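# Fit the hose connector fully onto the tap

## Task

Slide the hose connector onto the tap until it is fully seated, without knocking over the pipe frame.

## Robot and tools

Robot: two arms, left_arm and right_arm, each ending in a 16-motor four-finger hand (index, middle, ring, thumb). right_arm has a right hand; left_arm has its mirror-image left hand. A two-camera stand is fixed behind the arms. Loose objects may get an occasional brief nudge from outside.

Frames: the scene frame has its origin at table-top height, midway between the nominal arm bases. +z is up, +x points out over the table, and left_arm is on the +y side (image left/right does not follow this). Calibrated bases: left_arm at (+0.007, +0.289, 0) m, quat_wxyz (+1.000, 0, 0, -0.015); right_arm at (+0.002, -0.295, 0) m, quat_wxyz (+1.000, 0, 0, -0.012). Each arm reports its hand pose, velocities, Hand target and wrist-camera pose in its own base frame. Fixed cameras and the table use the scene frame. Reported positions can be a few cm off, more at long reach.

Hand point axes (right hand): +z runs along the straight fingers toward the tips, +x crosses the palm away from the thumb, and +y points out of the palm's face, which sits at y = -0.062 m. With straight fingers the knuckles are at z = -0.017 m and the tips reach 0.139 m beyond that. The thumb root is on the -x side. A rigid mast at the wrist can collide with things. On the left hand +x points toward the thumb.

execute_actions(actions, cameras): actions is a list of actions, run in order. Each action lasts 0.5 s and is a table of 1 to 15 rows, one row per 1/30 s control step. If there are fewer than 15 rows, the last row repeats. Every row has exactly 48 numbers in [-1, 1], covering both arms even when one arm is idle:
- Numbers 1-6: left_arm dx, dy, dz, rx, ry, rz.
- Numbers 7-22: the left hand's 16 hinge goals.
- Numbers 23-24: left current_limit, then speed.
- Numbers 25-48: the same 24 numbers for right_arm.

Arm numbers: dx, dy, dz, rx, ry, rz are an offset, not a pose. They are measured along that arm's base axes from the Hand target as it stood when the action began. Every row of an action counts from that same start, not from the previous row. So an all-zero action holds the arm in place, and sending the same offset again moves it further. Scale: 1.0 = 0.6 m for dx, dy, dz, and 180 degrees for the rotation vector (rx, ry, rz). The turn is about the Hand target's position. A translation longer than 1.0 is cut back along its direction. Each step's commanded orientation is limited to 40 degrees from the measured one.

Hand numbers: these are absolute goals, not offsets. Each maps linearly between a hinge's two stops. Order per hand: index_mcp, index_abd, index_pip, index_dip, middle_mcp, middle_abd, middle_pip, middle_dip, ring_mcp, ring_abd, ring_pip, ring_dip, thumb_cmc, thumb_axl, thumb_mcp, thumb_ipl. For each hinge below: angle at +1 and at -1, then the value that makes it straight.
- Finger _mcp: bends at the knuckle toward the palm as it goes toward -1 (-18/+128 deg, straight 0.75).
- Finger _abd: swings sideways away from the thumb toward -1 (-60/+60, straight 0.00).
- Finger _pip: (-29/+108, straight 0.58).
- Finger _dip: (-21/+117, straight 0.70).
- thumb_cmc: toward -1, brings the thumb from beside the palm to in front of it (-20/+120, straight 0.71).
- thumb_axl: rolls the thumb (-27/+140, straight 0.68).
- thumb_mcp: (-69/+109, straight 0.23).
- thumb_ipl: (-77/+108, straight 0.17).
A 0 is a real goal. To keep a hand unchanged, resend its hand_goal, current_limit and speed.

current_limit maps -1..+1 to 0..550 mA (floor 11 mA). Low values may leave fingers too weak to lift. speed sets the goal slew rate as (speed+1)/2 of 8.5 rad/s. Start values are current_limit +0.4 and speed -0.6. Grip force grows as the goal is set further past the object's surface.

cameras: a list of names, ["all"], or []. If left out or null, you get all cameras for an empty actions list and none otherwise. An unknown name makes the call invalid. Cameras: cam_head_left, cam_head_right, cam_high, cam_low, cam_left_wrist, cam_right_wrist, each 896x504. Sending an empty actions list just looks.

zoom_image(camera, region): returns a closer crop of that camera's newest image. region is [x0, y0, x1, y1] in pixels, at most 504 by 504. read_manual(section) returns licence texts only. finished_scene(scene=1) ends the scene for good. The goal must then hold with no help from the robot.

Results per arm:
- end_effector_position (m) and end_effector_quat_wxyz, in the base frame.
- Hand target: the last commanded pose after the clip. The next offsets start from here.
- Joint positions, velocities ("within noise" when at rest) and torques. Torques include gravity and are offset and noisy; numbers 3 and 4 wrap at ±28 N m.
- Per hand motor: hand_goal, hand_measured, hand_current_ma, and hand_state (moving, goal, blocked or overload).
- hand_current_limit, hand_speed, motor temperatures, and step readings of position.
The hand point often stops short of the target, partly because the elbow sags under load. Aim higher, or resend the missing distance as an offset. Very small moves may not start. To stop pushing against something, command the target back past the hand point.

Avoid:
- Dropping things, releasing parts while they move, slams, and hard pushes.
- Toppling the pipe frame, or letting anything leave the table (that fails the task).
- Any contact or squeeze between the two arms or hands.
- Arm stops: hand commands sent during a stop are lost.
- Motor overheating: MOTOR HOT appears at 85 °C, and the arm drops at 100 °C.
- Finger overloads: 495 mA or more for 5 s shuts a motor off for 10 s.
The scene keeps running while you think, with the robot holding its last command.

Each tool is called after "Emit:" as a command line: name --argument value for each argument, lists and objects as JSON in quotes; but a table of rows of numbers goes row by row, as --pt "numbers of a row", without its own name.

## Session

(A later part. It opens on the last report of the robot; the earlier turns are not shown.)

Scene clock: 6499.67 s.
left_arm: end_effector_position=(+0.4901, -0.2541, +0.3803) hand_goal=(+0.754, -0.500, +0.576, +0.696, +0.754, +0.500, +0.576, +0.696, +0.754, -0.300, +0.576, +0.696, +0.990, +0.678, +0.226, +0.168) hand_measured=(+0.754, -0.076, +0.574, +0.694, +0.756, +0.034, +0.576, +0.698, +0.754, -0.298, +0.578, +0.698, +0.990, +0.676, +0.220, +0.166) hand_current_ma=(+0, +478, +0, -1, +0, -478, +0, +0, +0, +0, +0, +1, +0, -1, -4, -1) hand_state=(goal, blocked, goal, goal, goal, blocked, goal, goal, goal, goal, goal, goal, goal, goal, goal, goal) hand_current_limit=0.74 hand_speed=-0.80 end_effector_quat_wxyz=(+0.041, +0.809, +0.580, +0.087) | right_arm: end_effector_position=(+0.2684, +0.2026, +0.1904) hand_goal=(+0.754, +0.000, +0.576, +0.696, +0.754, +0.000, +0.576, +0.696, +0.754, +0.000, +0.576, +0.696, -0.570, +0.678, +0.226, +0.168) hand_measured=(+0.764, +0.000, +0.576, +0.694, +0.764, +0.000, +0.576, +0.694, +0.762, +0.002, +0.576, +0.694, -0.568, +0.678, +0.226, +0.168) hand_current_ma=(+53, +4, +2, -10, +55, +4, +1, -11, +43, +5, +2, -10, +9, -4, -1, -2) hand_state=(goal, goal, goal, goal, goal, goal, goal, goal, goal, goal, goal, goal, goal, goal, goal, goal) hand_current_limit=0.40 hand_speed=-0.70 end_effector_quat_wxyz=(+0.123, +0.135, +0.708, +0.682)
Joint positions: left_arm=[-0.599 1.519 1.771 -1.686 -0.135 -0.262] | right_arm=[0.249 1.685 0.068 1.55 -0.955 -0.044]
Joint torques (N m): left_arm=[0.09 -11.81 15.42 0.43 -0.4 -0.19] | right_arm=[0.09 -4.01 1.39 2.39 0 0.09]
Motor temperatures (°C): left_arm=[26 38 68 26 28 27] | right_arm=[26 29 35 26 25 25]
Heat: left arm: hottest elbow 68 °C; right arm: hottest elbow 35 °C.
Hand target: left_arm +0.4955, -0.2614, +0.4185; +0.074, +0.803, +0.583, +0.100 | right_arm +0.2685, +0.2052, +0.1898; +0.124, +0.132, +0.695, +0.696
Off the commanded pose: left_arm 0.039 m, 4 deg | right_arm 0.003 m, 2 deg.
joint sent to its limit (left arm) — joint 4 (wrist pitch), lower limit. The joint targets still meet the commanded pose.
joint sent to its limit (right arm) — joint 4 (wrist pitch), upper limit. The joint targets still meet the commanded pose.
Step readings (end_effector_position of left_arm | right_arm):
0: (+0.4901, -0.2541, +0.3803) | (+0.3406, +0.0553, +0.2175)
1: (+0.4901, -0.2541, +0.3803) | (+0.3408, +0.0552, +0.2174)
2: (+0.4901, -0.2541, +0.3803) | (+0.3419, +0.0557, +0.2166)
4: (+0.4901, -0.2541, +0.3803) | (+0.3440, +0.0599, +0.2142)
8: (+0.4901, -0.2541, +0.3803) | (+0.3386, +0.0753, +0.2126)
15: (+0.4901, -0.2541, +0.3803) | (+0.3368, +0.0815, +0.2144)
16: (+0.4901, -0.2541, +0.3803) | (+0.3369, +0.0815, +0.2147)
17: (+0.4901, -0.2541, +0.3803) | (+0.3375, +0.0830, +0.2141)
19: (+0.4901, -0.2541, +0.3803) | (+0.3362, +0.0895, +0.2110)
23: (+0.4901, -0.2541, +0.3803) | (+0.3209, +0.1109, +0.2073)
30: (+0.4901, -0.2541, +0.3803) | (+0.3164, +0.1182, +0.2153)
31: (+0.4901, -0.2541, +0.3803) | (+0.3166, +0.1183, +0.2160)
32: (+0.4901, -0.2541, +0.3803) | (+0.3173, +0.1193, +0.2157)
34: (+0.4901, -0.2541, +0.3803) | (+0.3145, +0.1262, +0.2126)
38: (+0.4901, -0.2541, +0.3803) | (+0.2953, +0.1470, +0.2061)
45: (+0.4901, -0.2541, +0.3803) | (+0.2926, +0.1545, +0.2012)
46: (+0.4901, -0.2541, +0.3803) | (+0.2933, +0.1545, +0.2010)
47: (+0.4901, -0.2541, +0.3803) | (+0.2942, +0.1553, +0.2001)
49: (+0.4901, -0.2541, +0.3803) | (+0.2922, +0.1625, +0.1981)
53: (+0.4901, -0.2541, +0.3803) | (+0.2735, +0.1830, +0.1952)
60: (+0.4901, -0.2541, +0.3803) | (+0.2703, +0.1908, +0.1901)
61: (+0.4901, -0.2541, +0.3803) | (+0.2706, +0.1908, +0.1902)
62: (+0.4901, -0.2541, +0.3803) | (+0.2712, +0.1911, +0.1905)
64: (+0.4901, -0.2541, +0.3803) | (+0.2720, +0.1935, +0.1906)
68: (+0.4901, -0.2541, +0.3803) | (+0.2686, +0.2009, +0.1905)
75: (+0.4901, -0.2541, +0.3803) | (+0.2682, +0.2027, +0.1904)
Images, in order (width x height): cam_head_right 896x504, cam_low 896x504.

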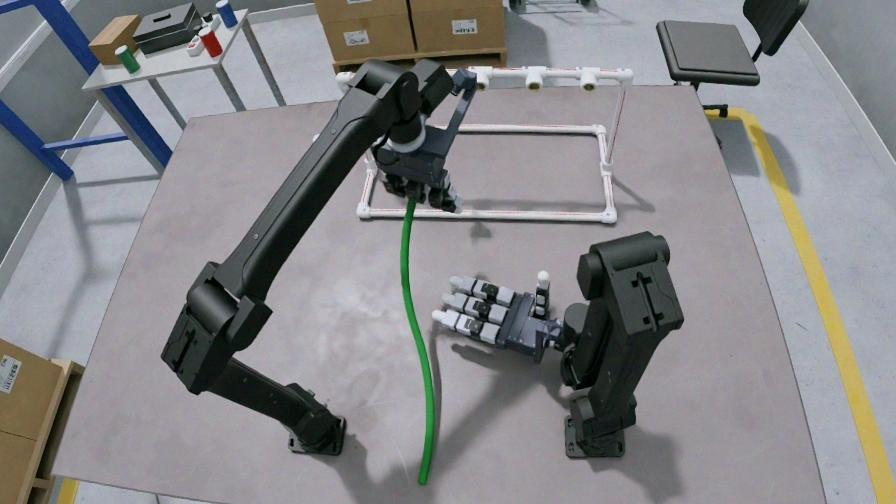

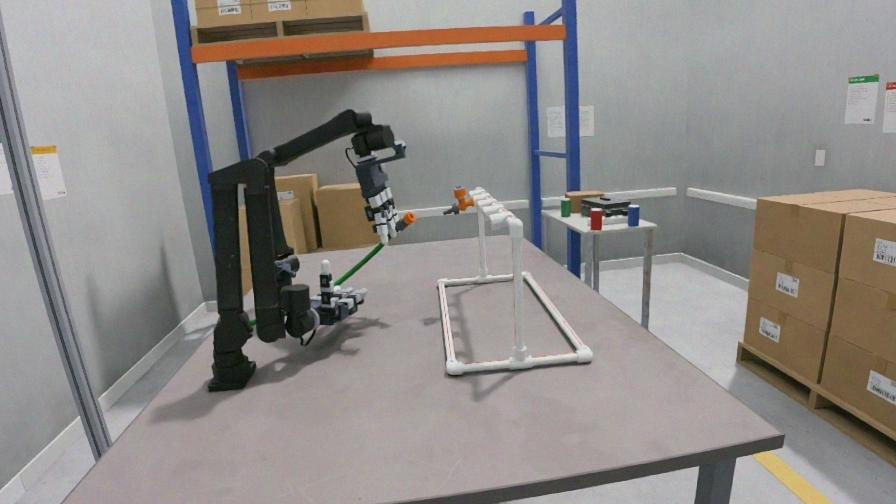

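Emit:
execute_actions --actions '[[[0,0,0,0,0,0,0.754,-0.5,0.576,0.696,0.754,0.5,0.576,0.696,0.754,-0.3,0.576,0.696,0.99,0.678,0.226,0.168,0.74,-0.8,0,0.002,-0.0075,-0.0097,-0.053,0.0278,0.754,0,0.576,0.696,0.754,0,0.576,0.696,0.754,0,0.576,0.696,-0.57,0.678,0.226,0.168,0.4,-0.7]],[[0,0,0,0,0,0,0.754,-0.5,0.576,0.696,0.754,0.5,0.576,0.696,0.754,-0.3,0.576,0.696,0.99,0.678,0.226,0.168,0.74,-0.8,0,0.002,-0.0075,-0.0097,-0.053,0.0278,0.754,0,0.576,0.696,0.754,0,0.576,0.696,0.754,0,0.576,0.696,-0.57,0.678,0.226,0.168,0.4,-0.7]],[[0,0,0,0,0,0,0.754,-0.5,0.576,0.696,0.754,0.5,0.576,0.696,0.754,-0.3,0.576,0.696,0.99,0.678,0.226,0.168,0.74,-0.8,0,0.002,-0.0075,-0.0097,-0.053,0.0278,0.754,0,0.576,0.696,0.754,0,0.576,0.696,0.754,0,0.576,0.696,-0.57,0.678,0.226,0.168,0.4,-0.7]],[[0,0,0,0,0,0,0.754,-0.5,0.576,0.696,0.754,0.5,0.576,0.696,0.754,-0.3,0.576,0.696,0.99,0.678,0.226,0.168,0.74,-0.8,0,0.002,-0.0075,-0.0097,-0.053,0.0278,0.754,0,0.576,0.696,0.754,0,0.576,0.696,0.754,0,0.576,0.696,-0.57,0.678,0.226,0.168,0.4,-0.7]]]' --cameras '["cam_head_right","cam_low","cam_right_wrist"]'

Scene clock: 6526.63 s.
left_arm: end_effector_position=(+0.4901, -0.2541, +0.3803) hand_goal=(+0.754, -0.500, +0.576, +0.696, +0.754, +0.500, +0.576, +0.696, +0.754, -0.300, +0.576, +0.696, +0.990, +0.678, +0.226, +0.168) hand_measured=(+0.754, -0.076, +0.574, +0.694, +0.756, +0.034, +0.576, +0.698, +0.754, -0.298, +0.578, +0.698, +0.990, +0.676, +0.220, +0.166) hand_current_ma=(+0, +478, +0, -1, +0, -478, +0, +0, +0, +0, +0, +1, +0, -1, -4, -1) hand_state=(goal, blocked, goal, goal, goal, blocked, goal, goal, goal, goal, goal, goal, goal, goal, goal, goal) hand_current_limit=0.74 hand_speed=-0.80 end_effector_quat_wxyz=(+0.041, +0.809, +0.580, +0.087) | right_arm: end_effector_position=(+0.2643, +0.2118, +0.1737) hand_goal=(+0.754, +0.000, +0.576, +0.696, +0.754, +0.000, +0.576, +0.696, +0.754, +0.000, +0.576, +0.696, -0.570, +0.678, +0.226, +0.168) hand_measured=(+0.764, +0.000, +0.576, +0.694, +0.764, +0.000, +0.576, +0.694, +0.762, +0.000, +0.576, +0.694, -0.572, +0.678, +0.226, +0.168) hand_current_ma=(+53, +1, +2, -10, +55, +1, +1, -11, +43, +1, +2, -10, -11, -4, -1, -2) hand_state=(goal, goal, goal, goal, goal, goal, goal, goal, goal, goal, goal, goal, goal, goal, goal, goal) hand_current_limit=0.40 hand_speed=-0.70 end_effector_quat_wxyz=(+0.225, -0.228, +0.667, +0.672)
Joint positions: left_arm=[-0.599 1.519 1.771 -1.686 -0.135 -0.262] | right_arm=[0.131 1.886 0.377 1.555 -1.446 -0.607]
Joint torques (N m): left_arm=[-0.03 -11.87 15.41 0.36 -0.4 -0.18] | right_arm=[-1.32 -7.71 2.06 0.84 -0.06 -0.01]
Motor temperatures (°C): left_arm=[26 38 68 26 28 27] | right_arm=[26 29 34 27 25 25]
Heat: left arm: hottest elbow 68 °C; right arm: hottest elbow 34 °C.
Hand target: left_arm +0.4955, -0.2614, +0.4185; +0.074, +0.803, +0.583, +0.100 | right_arm +0.2686, +0.2101, +0.1719; +0.230, -0.230, +0.668, +0.669
Off the commanded pose: left_arm 0.039 m, 4 deg | right_arm 0.005 m, 1 deg.
joint sent to its limit (left arm) — joint 4 (wrist pitch), lower limit. The joint targets still meet the commanded pose.
Step readings (end_effector_position of left_arm | right_arm):
0: (+0.4901, -0.2541, +0.3803) | (+0.2684, +0.2026, +0.1904)
1: (+0.4901, -0.2541, +0.3803) | (+0.2682, +0.2028, +0.1903)
2: (+0.4901, -0.2541, +0.3803) | (+0.2650, +0.2048, +0.1903)
4: (+0.4901, -0.2541, +0.3803) | (+0.2604, +0.2072, +0.1886)
8: (+0.4901, -0.2541, +0.3803) | (+0.2647, +0.2070, +0.1828)
15: (+0.4901, -0.2541, +0.3803) | (+0.2674, +0.2075, +0.1846)
16: (+0.4901, -0.2541, +0.3803) | (+0.2664, +0.2078, +0.1847)
17: (+0.4901, -0.2541, +0.3803) | (+0.2638, +0.2085, +0.1850)
19: (+0.4901, -0.2541, +0.3803) | (+0.2600, +0.2091, +0.1844)
23: (+0.4901, -0.2541, +0.3803) | (+0.2664, +0.2083, +0.1804)
30: (+0.4901, -0.2541, +0.3803) | (+0.2676, +0.2088, +0.1812)
31: (+0.4901, -0.2541, +0.3803) | (+0.2669, +0.2090, +0.1812)
32: (+0.4901, -0.2541, +0.3803) | (+0.2645, +0.2094, +0.1815)
34: (+0.4901, -0.2541, +0.3803) | (+0.2611, +0.2095, +0.1809)
38: (+0.4901, -0.2541, +0.3803) | (+0.2662, +0.2105, +0.1778)
45: (+0.4901, -0.2541, +0.3803) | (+0.2670, +0.2107, +0.1779)
46: (+0.4901, -0.2541, +0.3803) | (+0.2663, +0.2107, +0.1778)
47: (+0.4901, -0.2541, +0.3803) | (+0.2642, +0.2106, +0.1778)
49: (+0.4901, -0.2541, +0.3803) | (+0.2609, +0.2105, +0.1771)
53: (+0.4901, -0.2541, +0.3803) | (+0.2662, +0.2116, +0.1748)
60: (+0.4901, -0.2541, +0.3803) | (+0.2660, +0.2118, +0.1744)
camera_calibration:
cam_right_wrist: T_world_to_cam=[[0.22369, -0.0440105, 0.973666, -0.191649], [0.649989, -0.737662, -0.182671, -0.0312775], [0.726276, 0.673734, -0.136401, -0.182436], [0, 0, 0, 1]] pos_world=[0.195699, 0.0914068, 0.156005]
Images, in order (width x height): cam_head_right 896x504, cam_low 896x504, cam_right_wrist 896x504.

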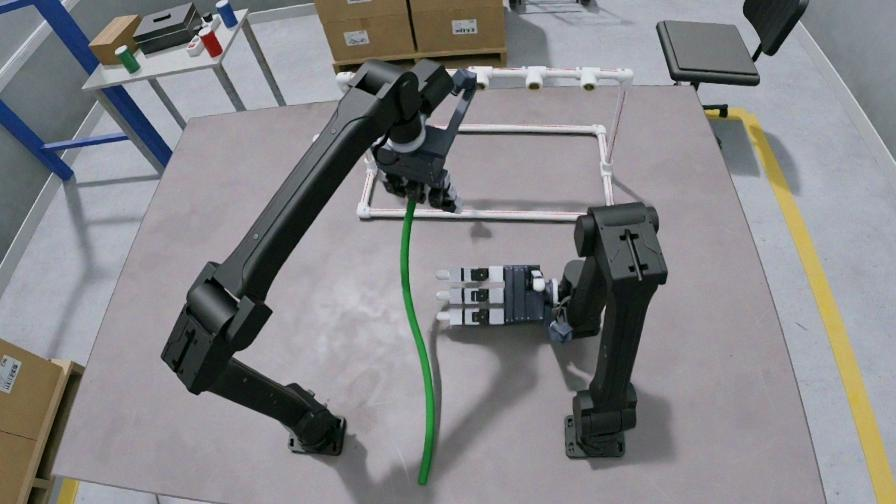

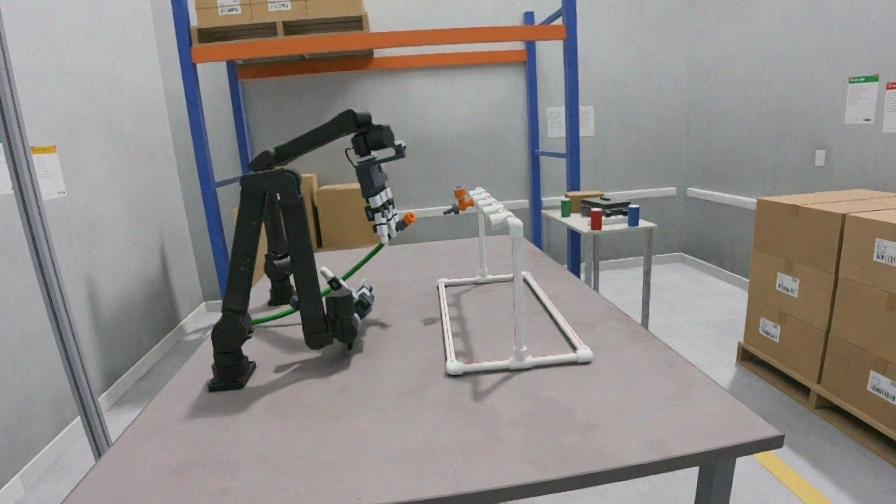

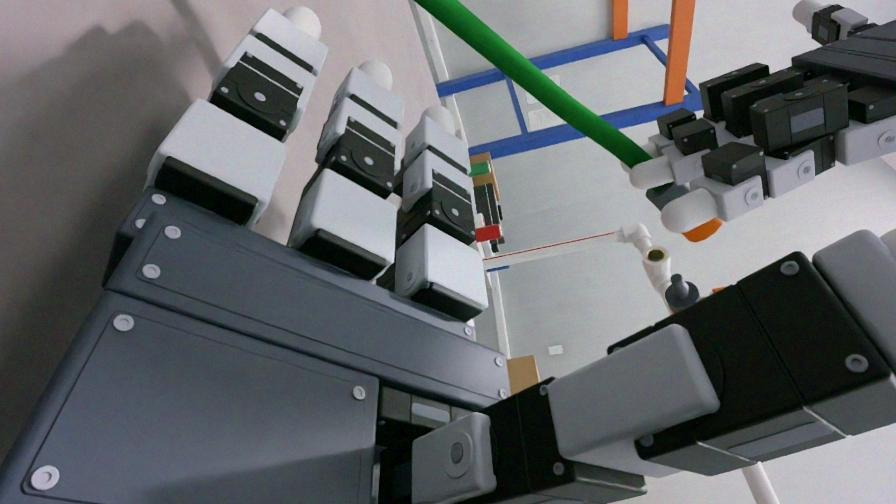

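Emit:
execute_actions --actions '[[[0,0,0,0,0,0,0.754,-0.5,0.576,0.696,0.754,0.5,0.576,0.696,0.754,-0.3,0.576,0.696,0.99,0.678,0.226,0.168,0.74,-0.8,0,0.05,0,0,0,0,0.754,0,0.576,0.696,0.754,0,0.576,0.696,0.754,0,0.576,0.696,-0.57,0.678,0.226,0.168,0.4,-0.7]],[[0,0,0,0,0,0,0.754,-0.5,0.576,0.696,0.754,0.5,0.576,0.696,0.754,-0.3,0.576,0.696,0.99,0.678,0.226,0.168,0.74,-0.8,0,0.06,0,0,0,0,0.754,0,0.576,0.696,0.754,0,0.576,0.696,0.754,0,0.576,0.696,-0.57,0.678,0.226,0.168,0.4,-0.7]],[[0,0,0,0,0,0,0.754,-0.5,0.576,0.696,0.754,0.5,0.576,0.696,0.754,-0.3,0.576,0.696,0.99,0.678,0.226,0.168,0.74,-0.8,0,0.06,0,0,0,0,0.754,0,0.576,0.696,0.754,0,0.576,0.696,0.754,0,0.576,0.696,-0.57,0.678,0.226,0.168,0.4,-0.7]],[[0,0,0,0,0,0,0.754,-0.5,0.576,0.696,0.754,0.5,0.576,0.696,0.754,-0.3,0.576,0.696,0.99,0.678,0.226,0.168,0.74,-0.8,0,0.06,0,0,0,0,0.754,0,0.576,0.696,0.754,0,0.576,0.696,0.754,0,0.576,0.696,-0.57,0.678,0.226,0.168,0.4,-0.7]],[[0,0,0,0,0,0,0.754,-0.5,0.576,0.696,0.754,0.5,0.576,0.696,0.754,-0.3,0.576,0.696,0.99,0.678,0.226,0.168,0.74,-0.8,0,0.06,0,0,0,0,0.754,0,0.576,0.696,0.754,0,0.576,0.696,0.754,0,0.576,0.696,-0.57,0.678,0.226,0.168,0.4,-0.7]]]' --cameras '["cam_head_right","cam_low","cam_right_wrist"]'

Scene clock: 6548.77 s.
left_arm: end_effector_position=(+0.4901, -0.2541, +0.3803) hand_goal=(+0.754, -0.500, +0.576, +0.696, +0.754, +0.500, +0.576, +0.696, +0.754, -0.300, +0.576, +0.696, +0.990, +0.678, +0.226, +0.168) hand_measured=(+0.754, -0.076, +0.574, +0.694, +0.756, +0.034, +0.576, +0.698, +0.754, -0.298, +0.578, +0.698, +0.990, +0.676, +0.220, +0.166) hand_current_ma=(+0, +478, +0, -1, +0, -478, +0, +0, +0, +0, +0, +1, +0, -1, -4, -1) hand_state=(goal, blocked, goal, goal, goal, blocked, goal, goal, goal, goal, goal, goal, goal, goal, goal, goal) hand_current_limit=0.74 hand_speed=-0.80 end_effector_quat_wxyz=(+0.041, +0.809, +0.580, +0.087) | right_arm: end_effector_position=(+0.2625, +0.3778, +0.1765) hand_goal=(+0.754, +0.000, +0.576, +0.696, +0.754, +0.000, +0.576, +0.696, +0.754, +0.000, +0.576, +0.696, -0.570, +0.678, +0.226, +0.168) hand_measured=(+0.764, +0.000, +0.576, +0.694, +0.764, +0.000, +0.576, +0.694, +0.762, +0.000, +0.576, +0.694, -0.574, +0.678, +0.226, +0.168) hand_current_ma=(+53, -3, +2, -10, +55, -3, +1, -11, +43, -4, +2, -10, -16, -4, -1, -2) hand_state=(goal, goal, goal, goal, goal, goal, goal, goal, goal, goal, goal, goal, goal, goal, goal, goal) hand_current_limit=0.40 hand_speed=-0.70 end_effector_quat_wxyz=(+0.229, -0.227, +0.668, +0.671)
Joint positions: left_arm=[-0.599 1.519 1.771 -1.686 -0.135 -0.262] | right_arm=[0.605 1.894 0.533 1.369 -0.965 -0.651]
Joint torques (N m): left_arm=[0.03 -12.22 15.45 0.42 -0.39 -0.18] | right_arm=[-0.44 -8.88 4.72 1.13 0.06 -0.01]
Motor temperatures (°C): left_arm=[26 38 68 26 28 27] | right_arm=[26 29 34 26 25 25]
Heat: left arm: hottest elbow 68 °C; right arm: hottest elbow 34 °C.
Hand target: left_arm +0.4955, -0.2614, +0.4185; +0.074, +0.803, +0.583, +0.100 | right_arm +0.2686, +0.3841, +0.1719; +0.230, -0.230, +0.668, +0.669
Off the commanded pose: left_arm 0.039 m, 4 deg | right_arm 0.010 m, 0 deg.
joint sent to its limit (left arm) — joint 4 (wrist pitch), lower limit. The joint targets still meet the commanded pose.
Step readings (end_effector_position of left_arm | right_arm):
0: (+0.4901, -0.2541, +0.3803) | (+0.2643, +0.2118, +0.1737)
1: (+0.4901, -0.2541, +0.3803) | (+0.2644, +0.2118, +0.1737)
2: (+0.4901, -0.2541, +0.3803) | (+0.2661, +0.2126, +0.1738)
4: (+0.4901, -0.2541, +0.3803) | (+0.2701, +0.2176, +0.1739)
8: (+0.4901, -0.2541, +0.3803) | (+0.2671, +0.2311, +0.1731)
15: (+0.4901, -0.2541, +0.3803) | (+0.2647, +0.2371, +0.1709)
16: (+0.4901, -0.2541, +0.3803) | (+0.2656, +0.2374, +0.1707)
17: (+0.4901, -0.2541, +0.3803) | (+0.2667, +0.2394, +0.1706)
19: (+0.4901, -0.2541, +0.3803) | (+0.2706, +0.2469, +0.1707)
23: (+0.4901, -0.2541, +0.3803) | (+0.2668, +0.2652, +0.1716)
30: (+0.4901, -0.2541, +0.3803) | (+0.2638, +0.2727, +0.1701)
31: (+0.4901, -0.2541, +0.3803) | (+0.2646, +0.2728, +0.1701)
32: (+0.4901, -0.2541, +0.3803) | (+0.2658, +0.2747, +0.1699)
34: (+0.4901, -0.2541, +0.3803) | (+0.2695, +0.2820, +0.1700)
38: (+0.4901, -0.2541, +0.3803) | (+0.2665, +0.3004, +0.1722)
45: (+0.4901, -0.2541, +0.3803) | (+0.2635, +0.3078, +0.1716)
46: (+0.4901, -0.2541, +0.3803) | (+0.2641, +0.3081, +0.1715)
47: (+0.4901, -0.2541, +0.3803) | (+0.2651, +0.3097, +0.1713)
49: (+0.4901, -0.2541, +0.3803) | (+0.2688, +0.3170, +0.1714)
53: (+0.4901, -0.2541, +0.3803) | (+0.2661, +0.3351, +0.1747)
60: (+0.4901, -0.2541, +0.3803) | (+0.2627, +0.3428, +0.1748)
61: (+0.4901, -0.2541, +0.3803) | (+0.2635, +0.3430, +0.1748)
62: (+0.4901, -0.2541, +0.3803) | (+0.2645, +0.3446, +0.1745)
64: (+0.4901, -0.2541, +0.3803) | (+0.2681, +0.3517, +0.1745)
68: (+0.4901, -0.2541, +0.3803) | (+0.2656, +0.3697, +0.1778)
75: (+0.4901, -0.2541, +0.3803) | (+0.2621, +0.3776, +0.1776)
camera_calibration:
cam_right_wrist: T_world_to_cam=[[0.219447, -0.0439492, 0.974634, -0.18574], [0.645846, -0.742215, -0.178886, 0.0949761], [0.73125, 0.668719, -0.134492, -0.292328], [0, 0, 0, 1]] pos_world=[0.193185, 0.257815, 0.158703]
Images, in order (width x height): cam_head_right 896x504, cam_low 896x504, cam_right_wrist 896x504.

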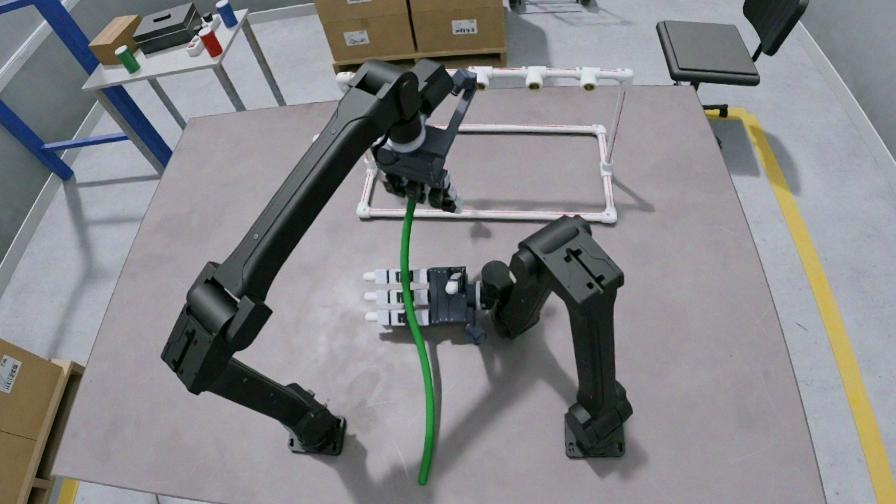

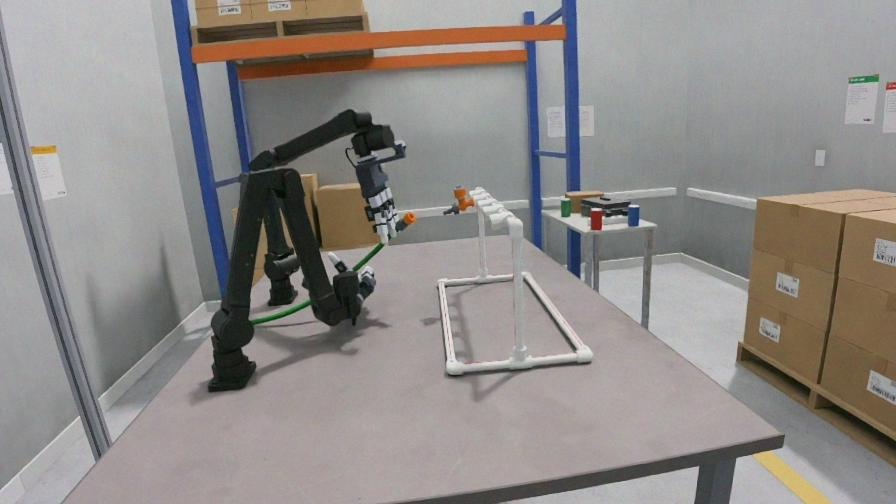

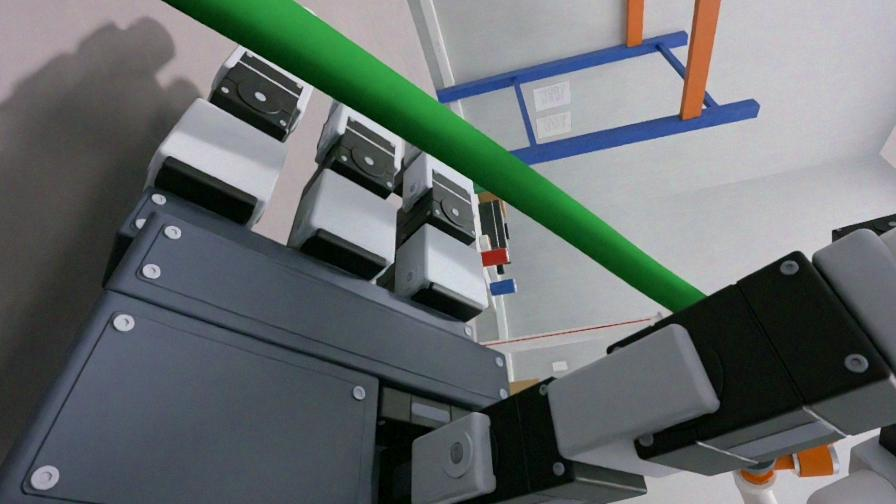

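Emit:
execute_actions --actions '[[[0,0,0,0,0,0,0.754,-0.5,0.576,0.696,0.754,0.5,0.576,0.696,0.754,-0.3,0.576,0.696,0.99,0.678,0.226,0.168,0.74,-0.8,0,0.045,-0.004,0,0,0,0.754,0,0.576,0.696,0.754,0,0.576,0.696,0.754,0,0.576,0.696,-0.57,0.678,0.226,0.168,0.4,-0.7]],[[0,0,0,0,0,0,0.754,-0.5,0.576,0.696,0.754,0.5,0.576,0.696,0.754,-0.3,0.576,0.696,0.99,0.678,0.226,0.168,0.74,-0.8,0,0.03,0,0,0,0,0.754,0,0.576,0.696,0.754,0,0.576,0.696,0.754,0,0.576,0.696,-0.57,0.678,0.226,0.168,0.4,-0.7]]]' --cameras '["cam_head_right","cam_low","cam_right_wrist"]'

Scene clock: 6558.53 s.
left_arm: end_effector_position=(+0.4901, -0.2541, +0.3803) hand_goal=(+0.754, -0.500, +0.576, +0.696, +0.754, +0.500, +0.576, +0.696, +0.754, -0.300, +0.576, +0.696, +0.990, +0.678, +0.226, +0.168) hand_measured=(+0.754, -0.076, +0.574, +0.694, +0.756, +0.034, +0.576, +0.698, +0.754, -0.298, +0.578, +0.698, +0.990, +0.676, +0.220, +0.166) hand_current_ma=(+0, +478, +0, -1, +0, -478, +0, +0, +0, +0, +0, +1, +0, -1, -4, -1) hand_state=(goal, blocked, goal, goal, goal, blocked, goal, goal, goal, goal, goal, goal, goal, goal, goal, goal) hand_current_limit=0.74 hand_speed=-0.80 end_effector_quat_wxyz=(+0.041, +0.809, +0.580, +0.087) | right_arm: end_effector_position=(+0.2644, +0.4206, +0.1744) hand_goal=(+0.754, +0.000, +0.576, +0.696, +0.754, +0.000, +0.576, +0.696, +0.754, +0.000, +0.576, +0.696, -0.570, +0.678, +0.226, +0.168) hand_measured=(+0.764, +0.000, +0.576, +0.694, +0.764, +0.000, +0.576, +0.694, +0.762, +0.000, +0.576, +0.694, -0.574, +0.678, +0.226, +0.168) hand_current_ma=(+53, -4, +2, -10, +55, -3, +1, -11, +43, -4, +2, -10, -16, -4, -1, -2) hand_state=(goal, goal, goal, goal, goal, goal, goal, goal, goal, goal, goal, goal, goal, goal, goal, goal) hand_current_limit=0.40 hand_speed=-0.70 end_effector_quat_wxyz=(+0.230, -0.226, +0.669, +0.670)
Joint positions: left_arm=[-0.599 1.519 1.771 -1.686 -0.135 -0.262] | right_arm=[0.695 1.925 0.607 1.324 -0.871 -0.651]
Joint torques (N m): left_arm=[0.03 -12.04 15.47 0.32 -0.41 -0.2] | right_arm=[-0.15 -9.7 5.33 1.25 0.05 -0.01]
Motor temperatures (°C): left_arm=[26 38 68 26 28 27] | right_arm=[26 29 34 26 25 25]
Heat: left arm: hottest elbow 68 °C; right arm: hottest elbow 34 °C.
Hand target: left_arm +0.4955, -0.2614, +0.4185; +0.074, +0.803, +0.583, +0.100 | right_arm +0.2686, +0.4291, +0.1695; +0.230, -0.230, +0.668, +0.669
Off the commanded pose: left_arm 0.039 m, 4 deg | right_arm 0.011 m, 0 deg.
joint sent to its limit (left arm) — joint 4 (wrist pitch), lower limit. The joint targets still meet the commanded pose.
Step readings (end_effector_position of left_arm | right_arm):
0: (+0.4901, -0.2541, +0.3803) | (+0.2625, +0.3778, +0.1765)
1: (+0.4901, -0.2541, +0.3803) | (+0.2629, +0.3779, +0.1765)
2: (+0.4901, -0.2541, +0.3803) | (+0.2636, +0.3788, +0.1764)
4: (+0.4901, -0.2541, +0.3803) | (+0.2666, +0.3840, +0.1755)
8: (+0.4901, -0.2541, +0.3803) | (+0.2664, +0.3975, +0.1750)
15: (+0.4901, -0.2541, +0.3803) | (+0.2633, +0.4034, +0.1746)
16: (+0.4901, -0.2541, +0.3803) | (+0.2636, +0.4035, +0.1745)
17: (+0.4901, -0.2541, +0.3803) | (+0.2643, +0.4042, +0.1745)
19: (+0.4901, -0.2541, +0.3803) | (+0.2657, +0.4078, +0.1738)
23: (+0.4901, -0.2541, +0.3803) | (+0.2666, +0.4164, +0.1744)
30: (+0.4901, -0.2541, +0.3803) | (+0.2642, +0.4205, +0.1747)
camera_calibration:
cam_right_wrist: T_world_to_cam=[[0.220116, -0.0447335, 0.974447, -0.181967], [0.642287, -0.745198, -0.179295, 0.127419], [0.734177, 0.665341, -0.135299, -0.32195], [0, 0, 0, 1]] pos_world=[0.194582, 0.301019, 0.156604]
Images, in order (width x height): cam_head_right 896x504, cam_low 896x504, cam_right_wrist 896x504.

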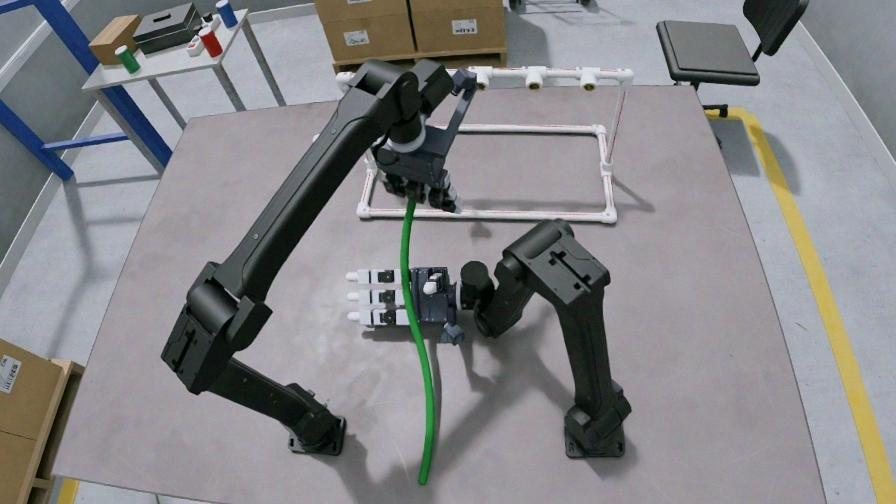

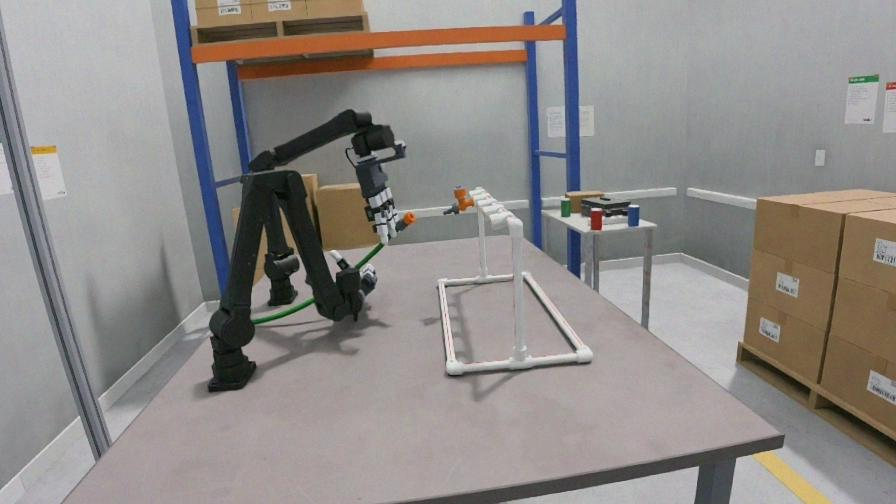

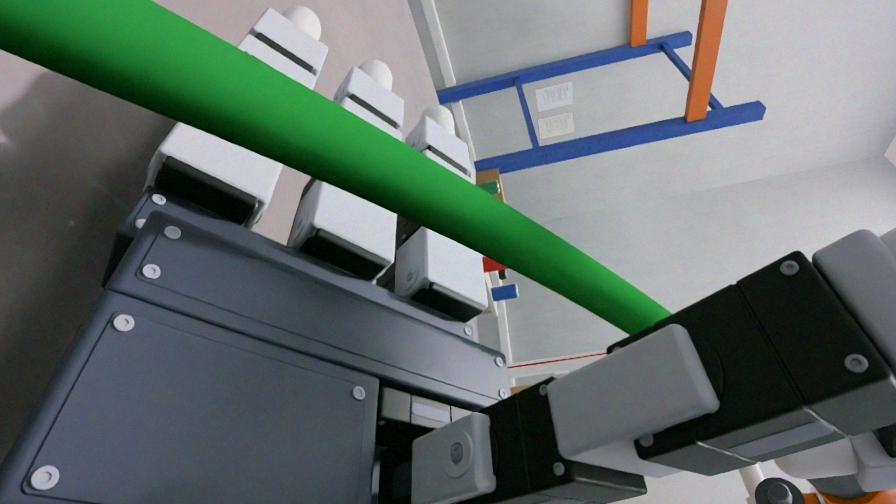

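Emit:
execute_actions --actions '[[[0,0,0,0,0,0,0.754,-0.5,0.576,0.696,0.754,0.5,0.576,0.696,0.754,-0.3,0.576,0.696,0.99,0.678,0.226,0.168,0.74,-0.8,-0.01,0,0.014,0,0,0,0.754,0,0.576,0.696,0.754,0,0.576,0.696,0.754,0,0.576,0.696,-0.57,0.678,0.226,0.168,0.4,-0.7]],[[0,0,0,0,0,0,0.754,-0.5,0.576,0.696,0.754,0.5,0.576,0.696,0.754,-0.3,0.576,0.696,0.99,0.678,0.226,0.168,0.74,-0.8,-0.01,0,0.014,0,0,0,0.754,0,0.576,0.696,0.754,0,0.576,0.696,0.754,0,0.576,0.696,-0.57,0.678,0.226,0.168,0.4,-0.7]],[[0,0,0,0,0,0,0.754,-0.5,0.576,0.696,0.754,0.5,0.576,0.696,0.754,-0.3,0.576,0.696,0.99,0.678,0.226,0.168,0.74,-0.8,0,0,0,0,0,0,0.3,0,0.1,0.4,0.3,0,0.1,0.4,0.3,0,0.1,0.4,-0.57,0.678,0.226,0.168,0.3,-0.75]],[[0,0,0,0,0,0,0.754,-0.5,0.576,0.696,0.754,0.5,0.576,0.696,0.754,-0.3,0.576,0.696,0.99,0.678,0.226,0.168,0.74,-0.8,0,0,0,0,0,0,0,0,-0.3,0.2,0,0,-0.3,0.2,0,0,-0.3,0.2,-0.57,0.678,0.226,0.168,0.3,-0.75]],[[0,0,0,0,0,0,0.754,-0.5,0.576,0.696,0.754,0.5,0.576,0.696,0.754,-0.3,0.576,0.696,0.99,0.678,0.226,0.168,0.74,-0.8,0,0,0,0,0,0,-0.2,0,-0.5,0,-0.2,0,-0.5,0,-0.2,0,-0.5,0,-0.57,0.678,0.226,0.168,0.3,-0.75]]]' --cameras '["cam_head_right","cam_low","cam_right_wrist"]'

Scene clock: 6586.87 s.
left_arm: end_effector_position=(+0.4901, -0.2541, +0.3803) hand_goal=(+0.754, -0.500, +0.576, +0.696, +0.754, +0.500, +0.576, +0.696, +0.754, -0.300, +0.576, +0.696, +0.990, +0.678, +0.226, +0.168) hand_measured=(+0.754, -0.076, +0.574, +0.694, +0.756, +0.034, +0.576, +0.698, +0.754, -0.298, +0.578, +0.698, +0.990, +0.676, +0.220, +0.166) hand_current_ma=(+0, +478, +0, -1, +0, -478, +0, +0, +0, +0, +0, +1, +0, -1, -4, -1) hand_state=(goal, blocked, goal, goal, goal, blocked, goal, goal, goal, goal, goal, goal, goal, goal, goal, goal) hand_current_limit=0.74 hand_speed=-0.80 end_effector_quat_wxyz=(+0.041, +0.809, +0.580, +0.087) | right_arm: end_effector_position=(+0.2620, +0.4271, +0.1793) hand_goal=(-0.200, +0.000, -0.500, +0.000, -0.200, +0.000, -0.500, +0.000, -0.200, +0.000, -0.500, +0.000, -0.570, +0.678, +0.226, +0.168) hand_measured=(-0.194, +0.000, -0.498, +0.002, -0.194, +0.000, -0.498, +0.002, -0.194, +0.000, -0.498, +0.002, -0.574, +0.678, +0.226, +0.168) hand_current_ma=(+32, -4, +6, +11, +34, -3, +5, +12, +27, -4, +7, +11, -16, -4, -1, -2) hand_state=(goal, goal, goal, goal, goal, goal, goal, goal, goal, goal, goal, goal, goal, goal, goal, goal) hand_current_limit=0.30 hand_speed=-0.75 end_effector_quat_wxyz=(+0.227, -0.222, +0.673, +0.668)
Joint positions: left_arm=[-0.599 1.519 1.771 -1.686 -0.135 -0.262] | right_arm=[0.712 1.901 0.607 1.287 -0.851 -0.651]
Joint torques (N m): left_arm=[-0.21 -11.99 15.39 0.49 -0.41 -0.18] | right_arm=[0.03 -12.34 3.23 1.06 0.02 0.11]
Motor temperatures (°C): left_arm=[26 38 69 26 28 27] | right_arm=[26 30 35 26 24 25]
Heat: left arm: hottest elbow 69 °C; right arm: hottest elbow 35 °C.
Hand target: left_arm +0.4955, -0.2614, +0.4185; +0.074, +0.803, +0.583, +0.100 | right_arm +0.2567, +0.4291, +0.1862; +0.230, -0.230, +0.668, +0.669
Off the commanded pose: left_arm 0.039 m, 4 deg | right_arm 0.009 m, 1 deg.
joint sent to its limit (left arm) — joint 4 (wrist pitch), lower limit. The joint targets still meet the commanded pose.
Step readings (end_effector_position of left_arm | right_arm):
0: (+0.4901, -0.2541, +0.3803) | (+0.2644, +0.4206, +0.1744)
1: (+0.4901, -0.2541, +0.3803) | (+0.2644, +0.4206, +0.1744)
2: (+0.4901, -0.2541, +0.3803) | (+0.2648, +0.4207, +0.1742)
4: (+0.4901, -0.2541, +0.3803) | (+0.2649, +0.4216, +0.1733)
8: (+0.4901, -0.2541, +0.3803) | (+0.2648, +0.4230, +0.1721)
15: (+0.4901, -0.2541, +0.3803) | (+0.2643, +0.4236, +0.1716)
16: (+0.4901, -0.2541, +0.3803) | (+0.2643, +0.4236, +0.1716)
17: (+0.4901, -0.2541, +0.3803) | (+0.2645, +0.4239, +0.1714)
19: (+0.4901, -0.2541, +0.3803) | (+0.2648, +0.4248, +0.1713)
23: (+0.4901, -0.2541, +0.3803) | (+0.2627, +0.4265, +0.1752)
30: (+0.4901, -0.2541, +0.3803) | (+0.2618, +0.4268, +0.1797)
31: (+0.4901, -0.2541, +0.3803) | (+0.2617, +0.4270, +0.1796)
32: (+0.4901, -0.2541, +0.3803) | (+0.2619, +0.4270, +0.1795)
34: (+0.4901, -0.2541, +0.3803) | (+0.2619, +0.4271, +0.1794)
38: (+0.4901, -0.2541, +0.3803) | (+0.2619, +0.4271, +0.1794)
45: (+0.4901, -0.2541, +0.3803) | (+0.2619, +0.4271, +0.1794)
46: (+0.4901, -0.2541, +0.3803) | (+0.2619, +0.4271, +0.1794)
47: (+0.4901, -0.2541, +0.3803) | (+0.2619, +0.4271, +0.1794)
49: (+0.4901, -0.2541, +0.3803) | (+0.2619, +0.4271, +0.1794)
53: (+0.4901, -0.2541, +0.3803) | (+0.2619, +0.4271, +0.1794)
60: (+0.4901, -0.2541, +0.3803) | (+0.2619, +0.4271, +0.1794)
61: (+0.4901, -0.2541, +0.3803) | (+0.2619, +0.4271, +0.1794)
62: (+0.4901, -0.2541, +0.3803) | (+0.2620, +0.4271, +0.1793)
64: (+0.4901, -0.2541, +0.3803) | (+0.2620, +0.4271, +0.1793)
68: (+0.4901, -0.2541, +0.3803) | (+0.2620, +0.4271, +0.1793)
75: (+0.4901, -0.2541, +0.3803) | (+0.2620, +0.4271, +0.1793)
camera_calibration:
cam_right_wrist: T_world_to_cam=[[0.229363, -0.0374662, 0.97262, -0.191173], [0.63826, -0.748636, -0.179352, 0.137218], [0.734858, 0.661921, -0.147796, -0.320238], [0, 0, 0, 1]] pos_world=[0.191597, 0.307536, 0.163219]
Images, in order (width x height): cam_head_right 896x504, cam_low 896x504, cam_right_wrist 896x504.

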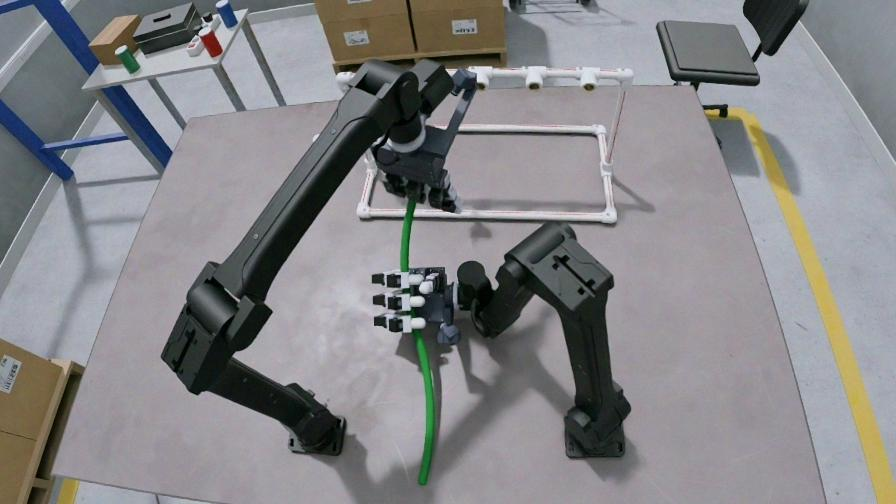

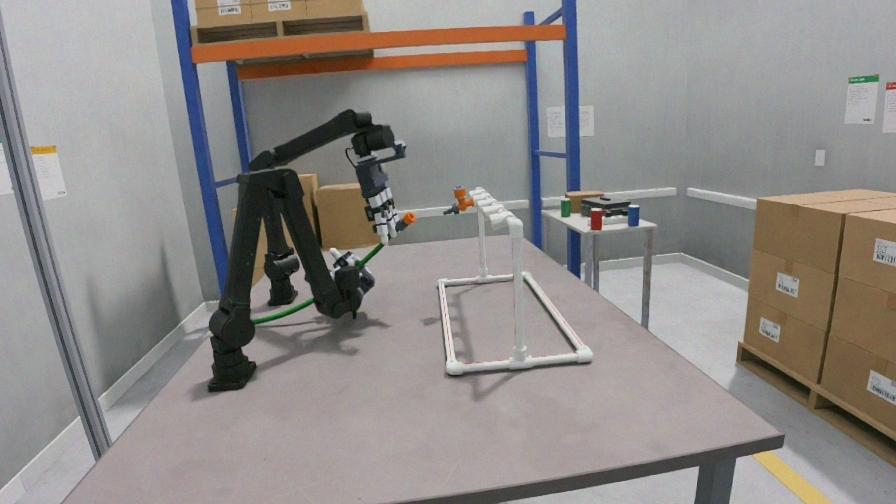

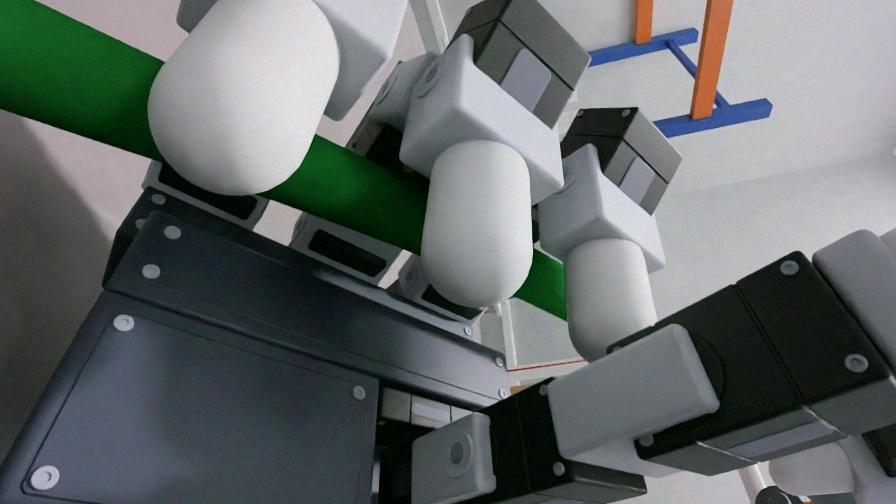

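Emit:
execute_actions --actions '[[[0,0,0,0,0,0,0.754,-0.5,0.576,0.696,0.754,0.5,0.576,0.696,0.754,-0.3,0.576,0.696,0.99,0.678,0.226,0.168,0.74,-0.8,-0.005,0,0.007,0,0,0,-0.4,0,-0.65,-0.2,-0.4,0,-0.65,-0.2,-0.4,0,-0.65,-0.2,-0.57,0.678,0.226,0.168,0.35,-0.75]],[[0,0,0,0,0,0,0.754,-0.5,0.576,0.696,0.754,0.5,0.576,0.696,0.754,-0.3,0.576,0.696,0.99,0.678,0.226,0.168,0.74,-0.8,0,0,0,0,0,0,-0.6,0,-0.8,-0.4,-0.6,0,-0.8,-0.4,-0.6,0,-0.8,-0.4,-0.57,0.678,0.226,0.168,0.35,-0.75]],[[0,0,0,0,0,0,0.754,-0.5,0.576,0.696,0.754,0.5,0.576,0.696,0.754,-0.3,0.576,0.696,0.99,0.678,0.226,0.168,0.74,-0.8,0,0,0,0,0,0,-0.8,0,-0.9,-0.6,-0.8,0,-0.9,-0.6,-0.8,0,-0.9,-0.6,-0.57,0.678,0.226,0.168,0.35,-0.75]]]' --cameras '["cam_head_right","cam_low","cam_right_wrist"]'

Scene clock: 6600.57 s.
left_arm: end_effector_position=(+0.4901, -0.2541, +0.3803) hand_goal=(+0.754, -0.500, +0.576, +0.696, +0.754, +0.500, +0.576, +0.696, +0.754, -0.300, +0.576, +0.696, +0.990, +0.678, +0.226, +0.168) hand_measured=(+0.754, -0.076, +0.574, +0.694, +0.756, +0.034, +0.576, +0.696, +0.754, -0.298, +0.578, +0.698, +0.990, +0.676, +0.220, +0.166) hand_current_ma=(+0, +479, +0, -1, +0, -478, +0, +0, +0, +0, +0, +1, +0, -1, -4, -1) hand_state=(goal, blocked, goal, goal, goal, blocked, goal, goal, goal, goal, goal, goal, goal, goal, goal, goal) hand_current_limit=0.74 hand_speed=-0.80 end_effector_quat_wxyz=(+0.041, +0.809, +0.580, +0.087) | right_arm: end_effector_position=(+0.2601, +0.4281, +0.1847) hand_goal=(-0.800, +0.000, -0.900, -0.600, -0.800, +0.000, -0.900, -0.600, -0.800, +0.000, -0.900, -0.600, -0.570, +0.678, +0.226, +0.168) hand_measured=(-0.422, +0.000, -0.680, -0.238, -0.424, +0.000, -0.676, -0.228, -0.428, +0.000, -0.672, -0.232, -0.574, +0.678, +0.226, +0.168) hand_current_ma=(+371, -4, +371, +371, +371, -3, +371, +371, +371, -4, +371, +371, -16, -4, -1, -2) hand_state=(blocked, goal, blocked, blocked, blocked, goal, blocked, blocked, blocked, goal, blocked, blocked, goal, goal, goal, goal) hand_current_limit=0.35 hand_speed=-0.75 end_effector_quat_wxyz=(+0.228, -0.224, +0.671, +0.669)
Joint positions: left_arm=[-0.599 1.519 1.771 -1.686 -0.135 -0.262] | right_arm=[0.717 1.885 0.605 1.278 -0.846 -0.652]
Joint torques (N m): left_arm=[0.03 -11.99 15.57 0.34 -0.4 -0.16] | right_arm=[0.03 -12.28 2.95 1.01 0.06 0.11]
Motor temperatures (°C): left_arm=[26 38 69 26 28 27] | right_arm=[26 30 34 26 24 25]
Heat: left arm: hottest elbow 69 °C; right arm: hottest elbow 34 °C.
Hand target: left_arm +0.4955, -0.2615, +0.4185; +0.074, +0.803, +0.583, +0.100 | right_arm +0.2535, +0.4292, +0.1904; +0.230, -0.230, +0.668, +0.669
Off the commanded pose: left_arm 0.039 m, 4 deg | right_arm 0.009 m, 1 deg.
joint sent to its limit (left arm) — joint 4 (wrist pitch), lower limit. The joint targets still meet the commanded pose.
Step readings (end_effector_position of left_arm | right_arm):
0: (+0.4901, -0.2541, +0.3803) | (+0.2620, +0.4271, +0.1793)
1: (+0.4901, -0.2541, +0.3803) | (+0.2620, +0.4271, +0.1793)
2: (+0.4901, -0.2541, +0.3803) | (+0.2619, +0.4272, +0.1795)
4: (+0.4901, -0.2541, +0.3803) | (+0.2616, +0.4278, +0.1800)
8: (+0.4901, -0.2541, +0.3803) | (+0.2608, +0.4283, +0.1833)
15: (+0.4901, -0.2541, +0.3803) | (+0.2606, +0.4283, +0.1854)
16: (+0.4901, -0.2541, +0.3803) | (+0.2606, +0.4283, +0.1853)
17: (+0.4901, -0.2541, +0.3803) | (+0.2606, +0.4283, +0.1853)
19: (+0.4901, -0.2541, +0.3803) | (+0.2605, +0.4282, +0.1850)
23: (+0.4901, -0.2541, +0.3803) | (+0.2601, +0.4281, +0.1847)
30: (+0.4901, -0.2541, +0.3803) | (+0.2601, +0.4281, +0.1847)
31: (+0.4901, -0.2541, +0.3803) | (+0.2601, +0.4281, +0.1847)
32: (+0.4901, -0.2541, +0.3803) | (+0.2601, +0.4281, +0.1847)
34: (+0.4901, -0.2541, +0.3803) | (+0.2601, +0.4281, +0.1847)
38: (+0.4901, -0.2541, +0.3803) | (+0.2601, +0.4281, +0.1847)
45: (+0.4901, -0.2541, +0.3803) | (+0.2601, +0.4281, +0.1847)
camera_calibration:
cam_right_wrist: T_world_to_cam=[[0.225312, -0.0404048, 0.973449, -0.193773], [0.639571, -0.747586, -0.179063, 0.139272], [0.734972, 0.662935, -0.142598, -0.320155], [0, 0, 0, 1]] pos_world=[0.18989, 0.30853, 0.167913]
Images, in order (width x height): cam_head_right 896x504, cam_low 896x504, cam_right_wrist 896x504.

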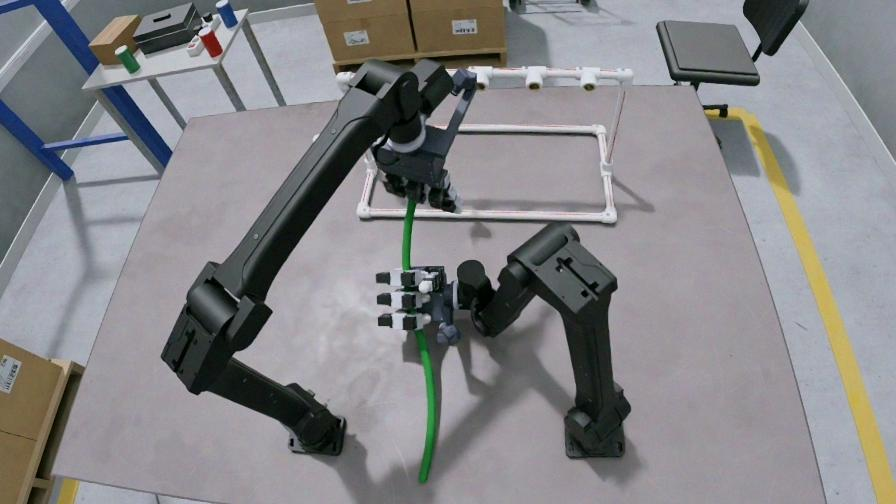

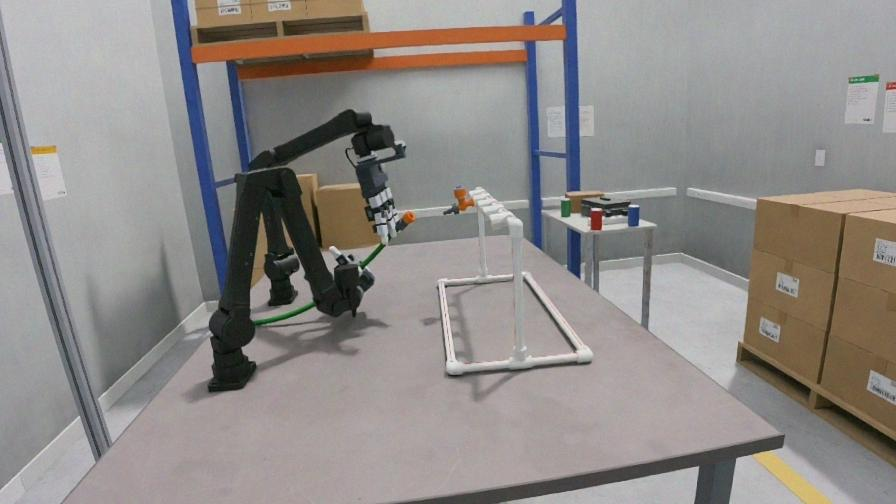

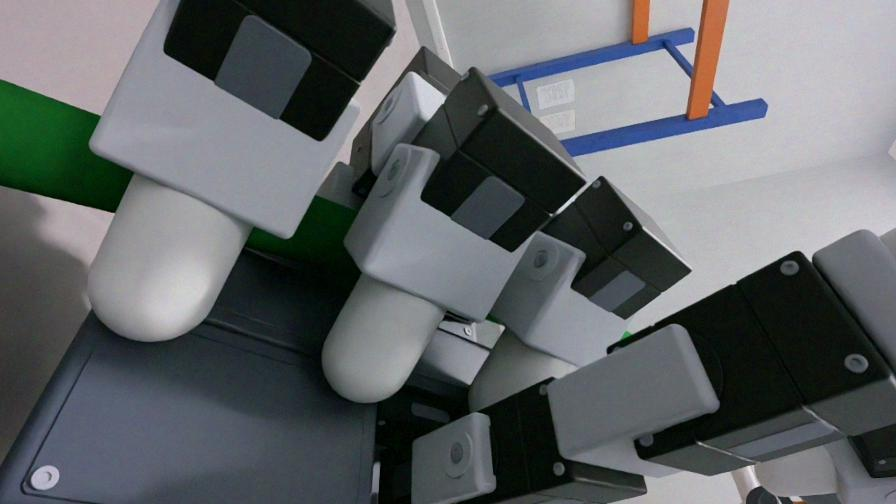

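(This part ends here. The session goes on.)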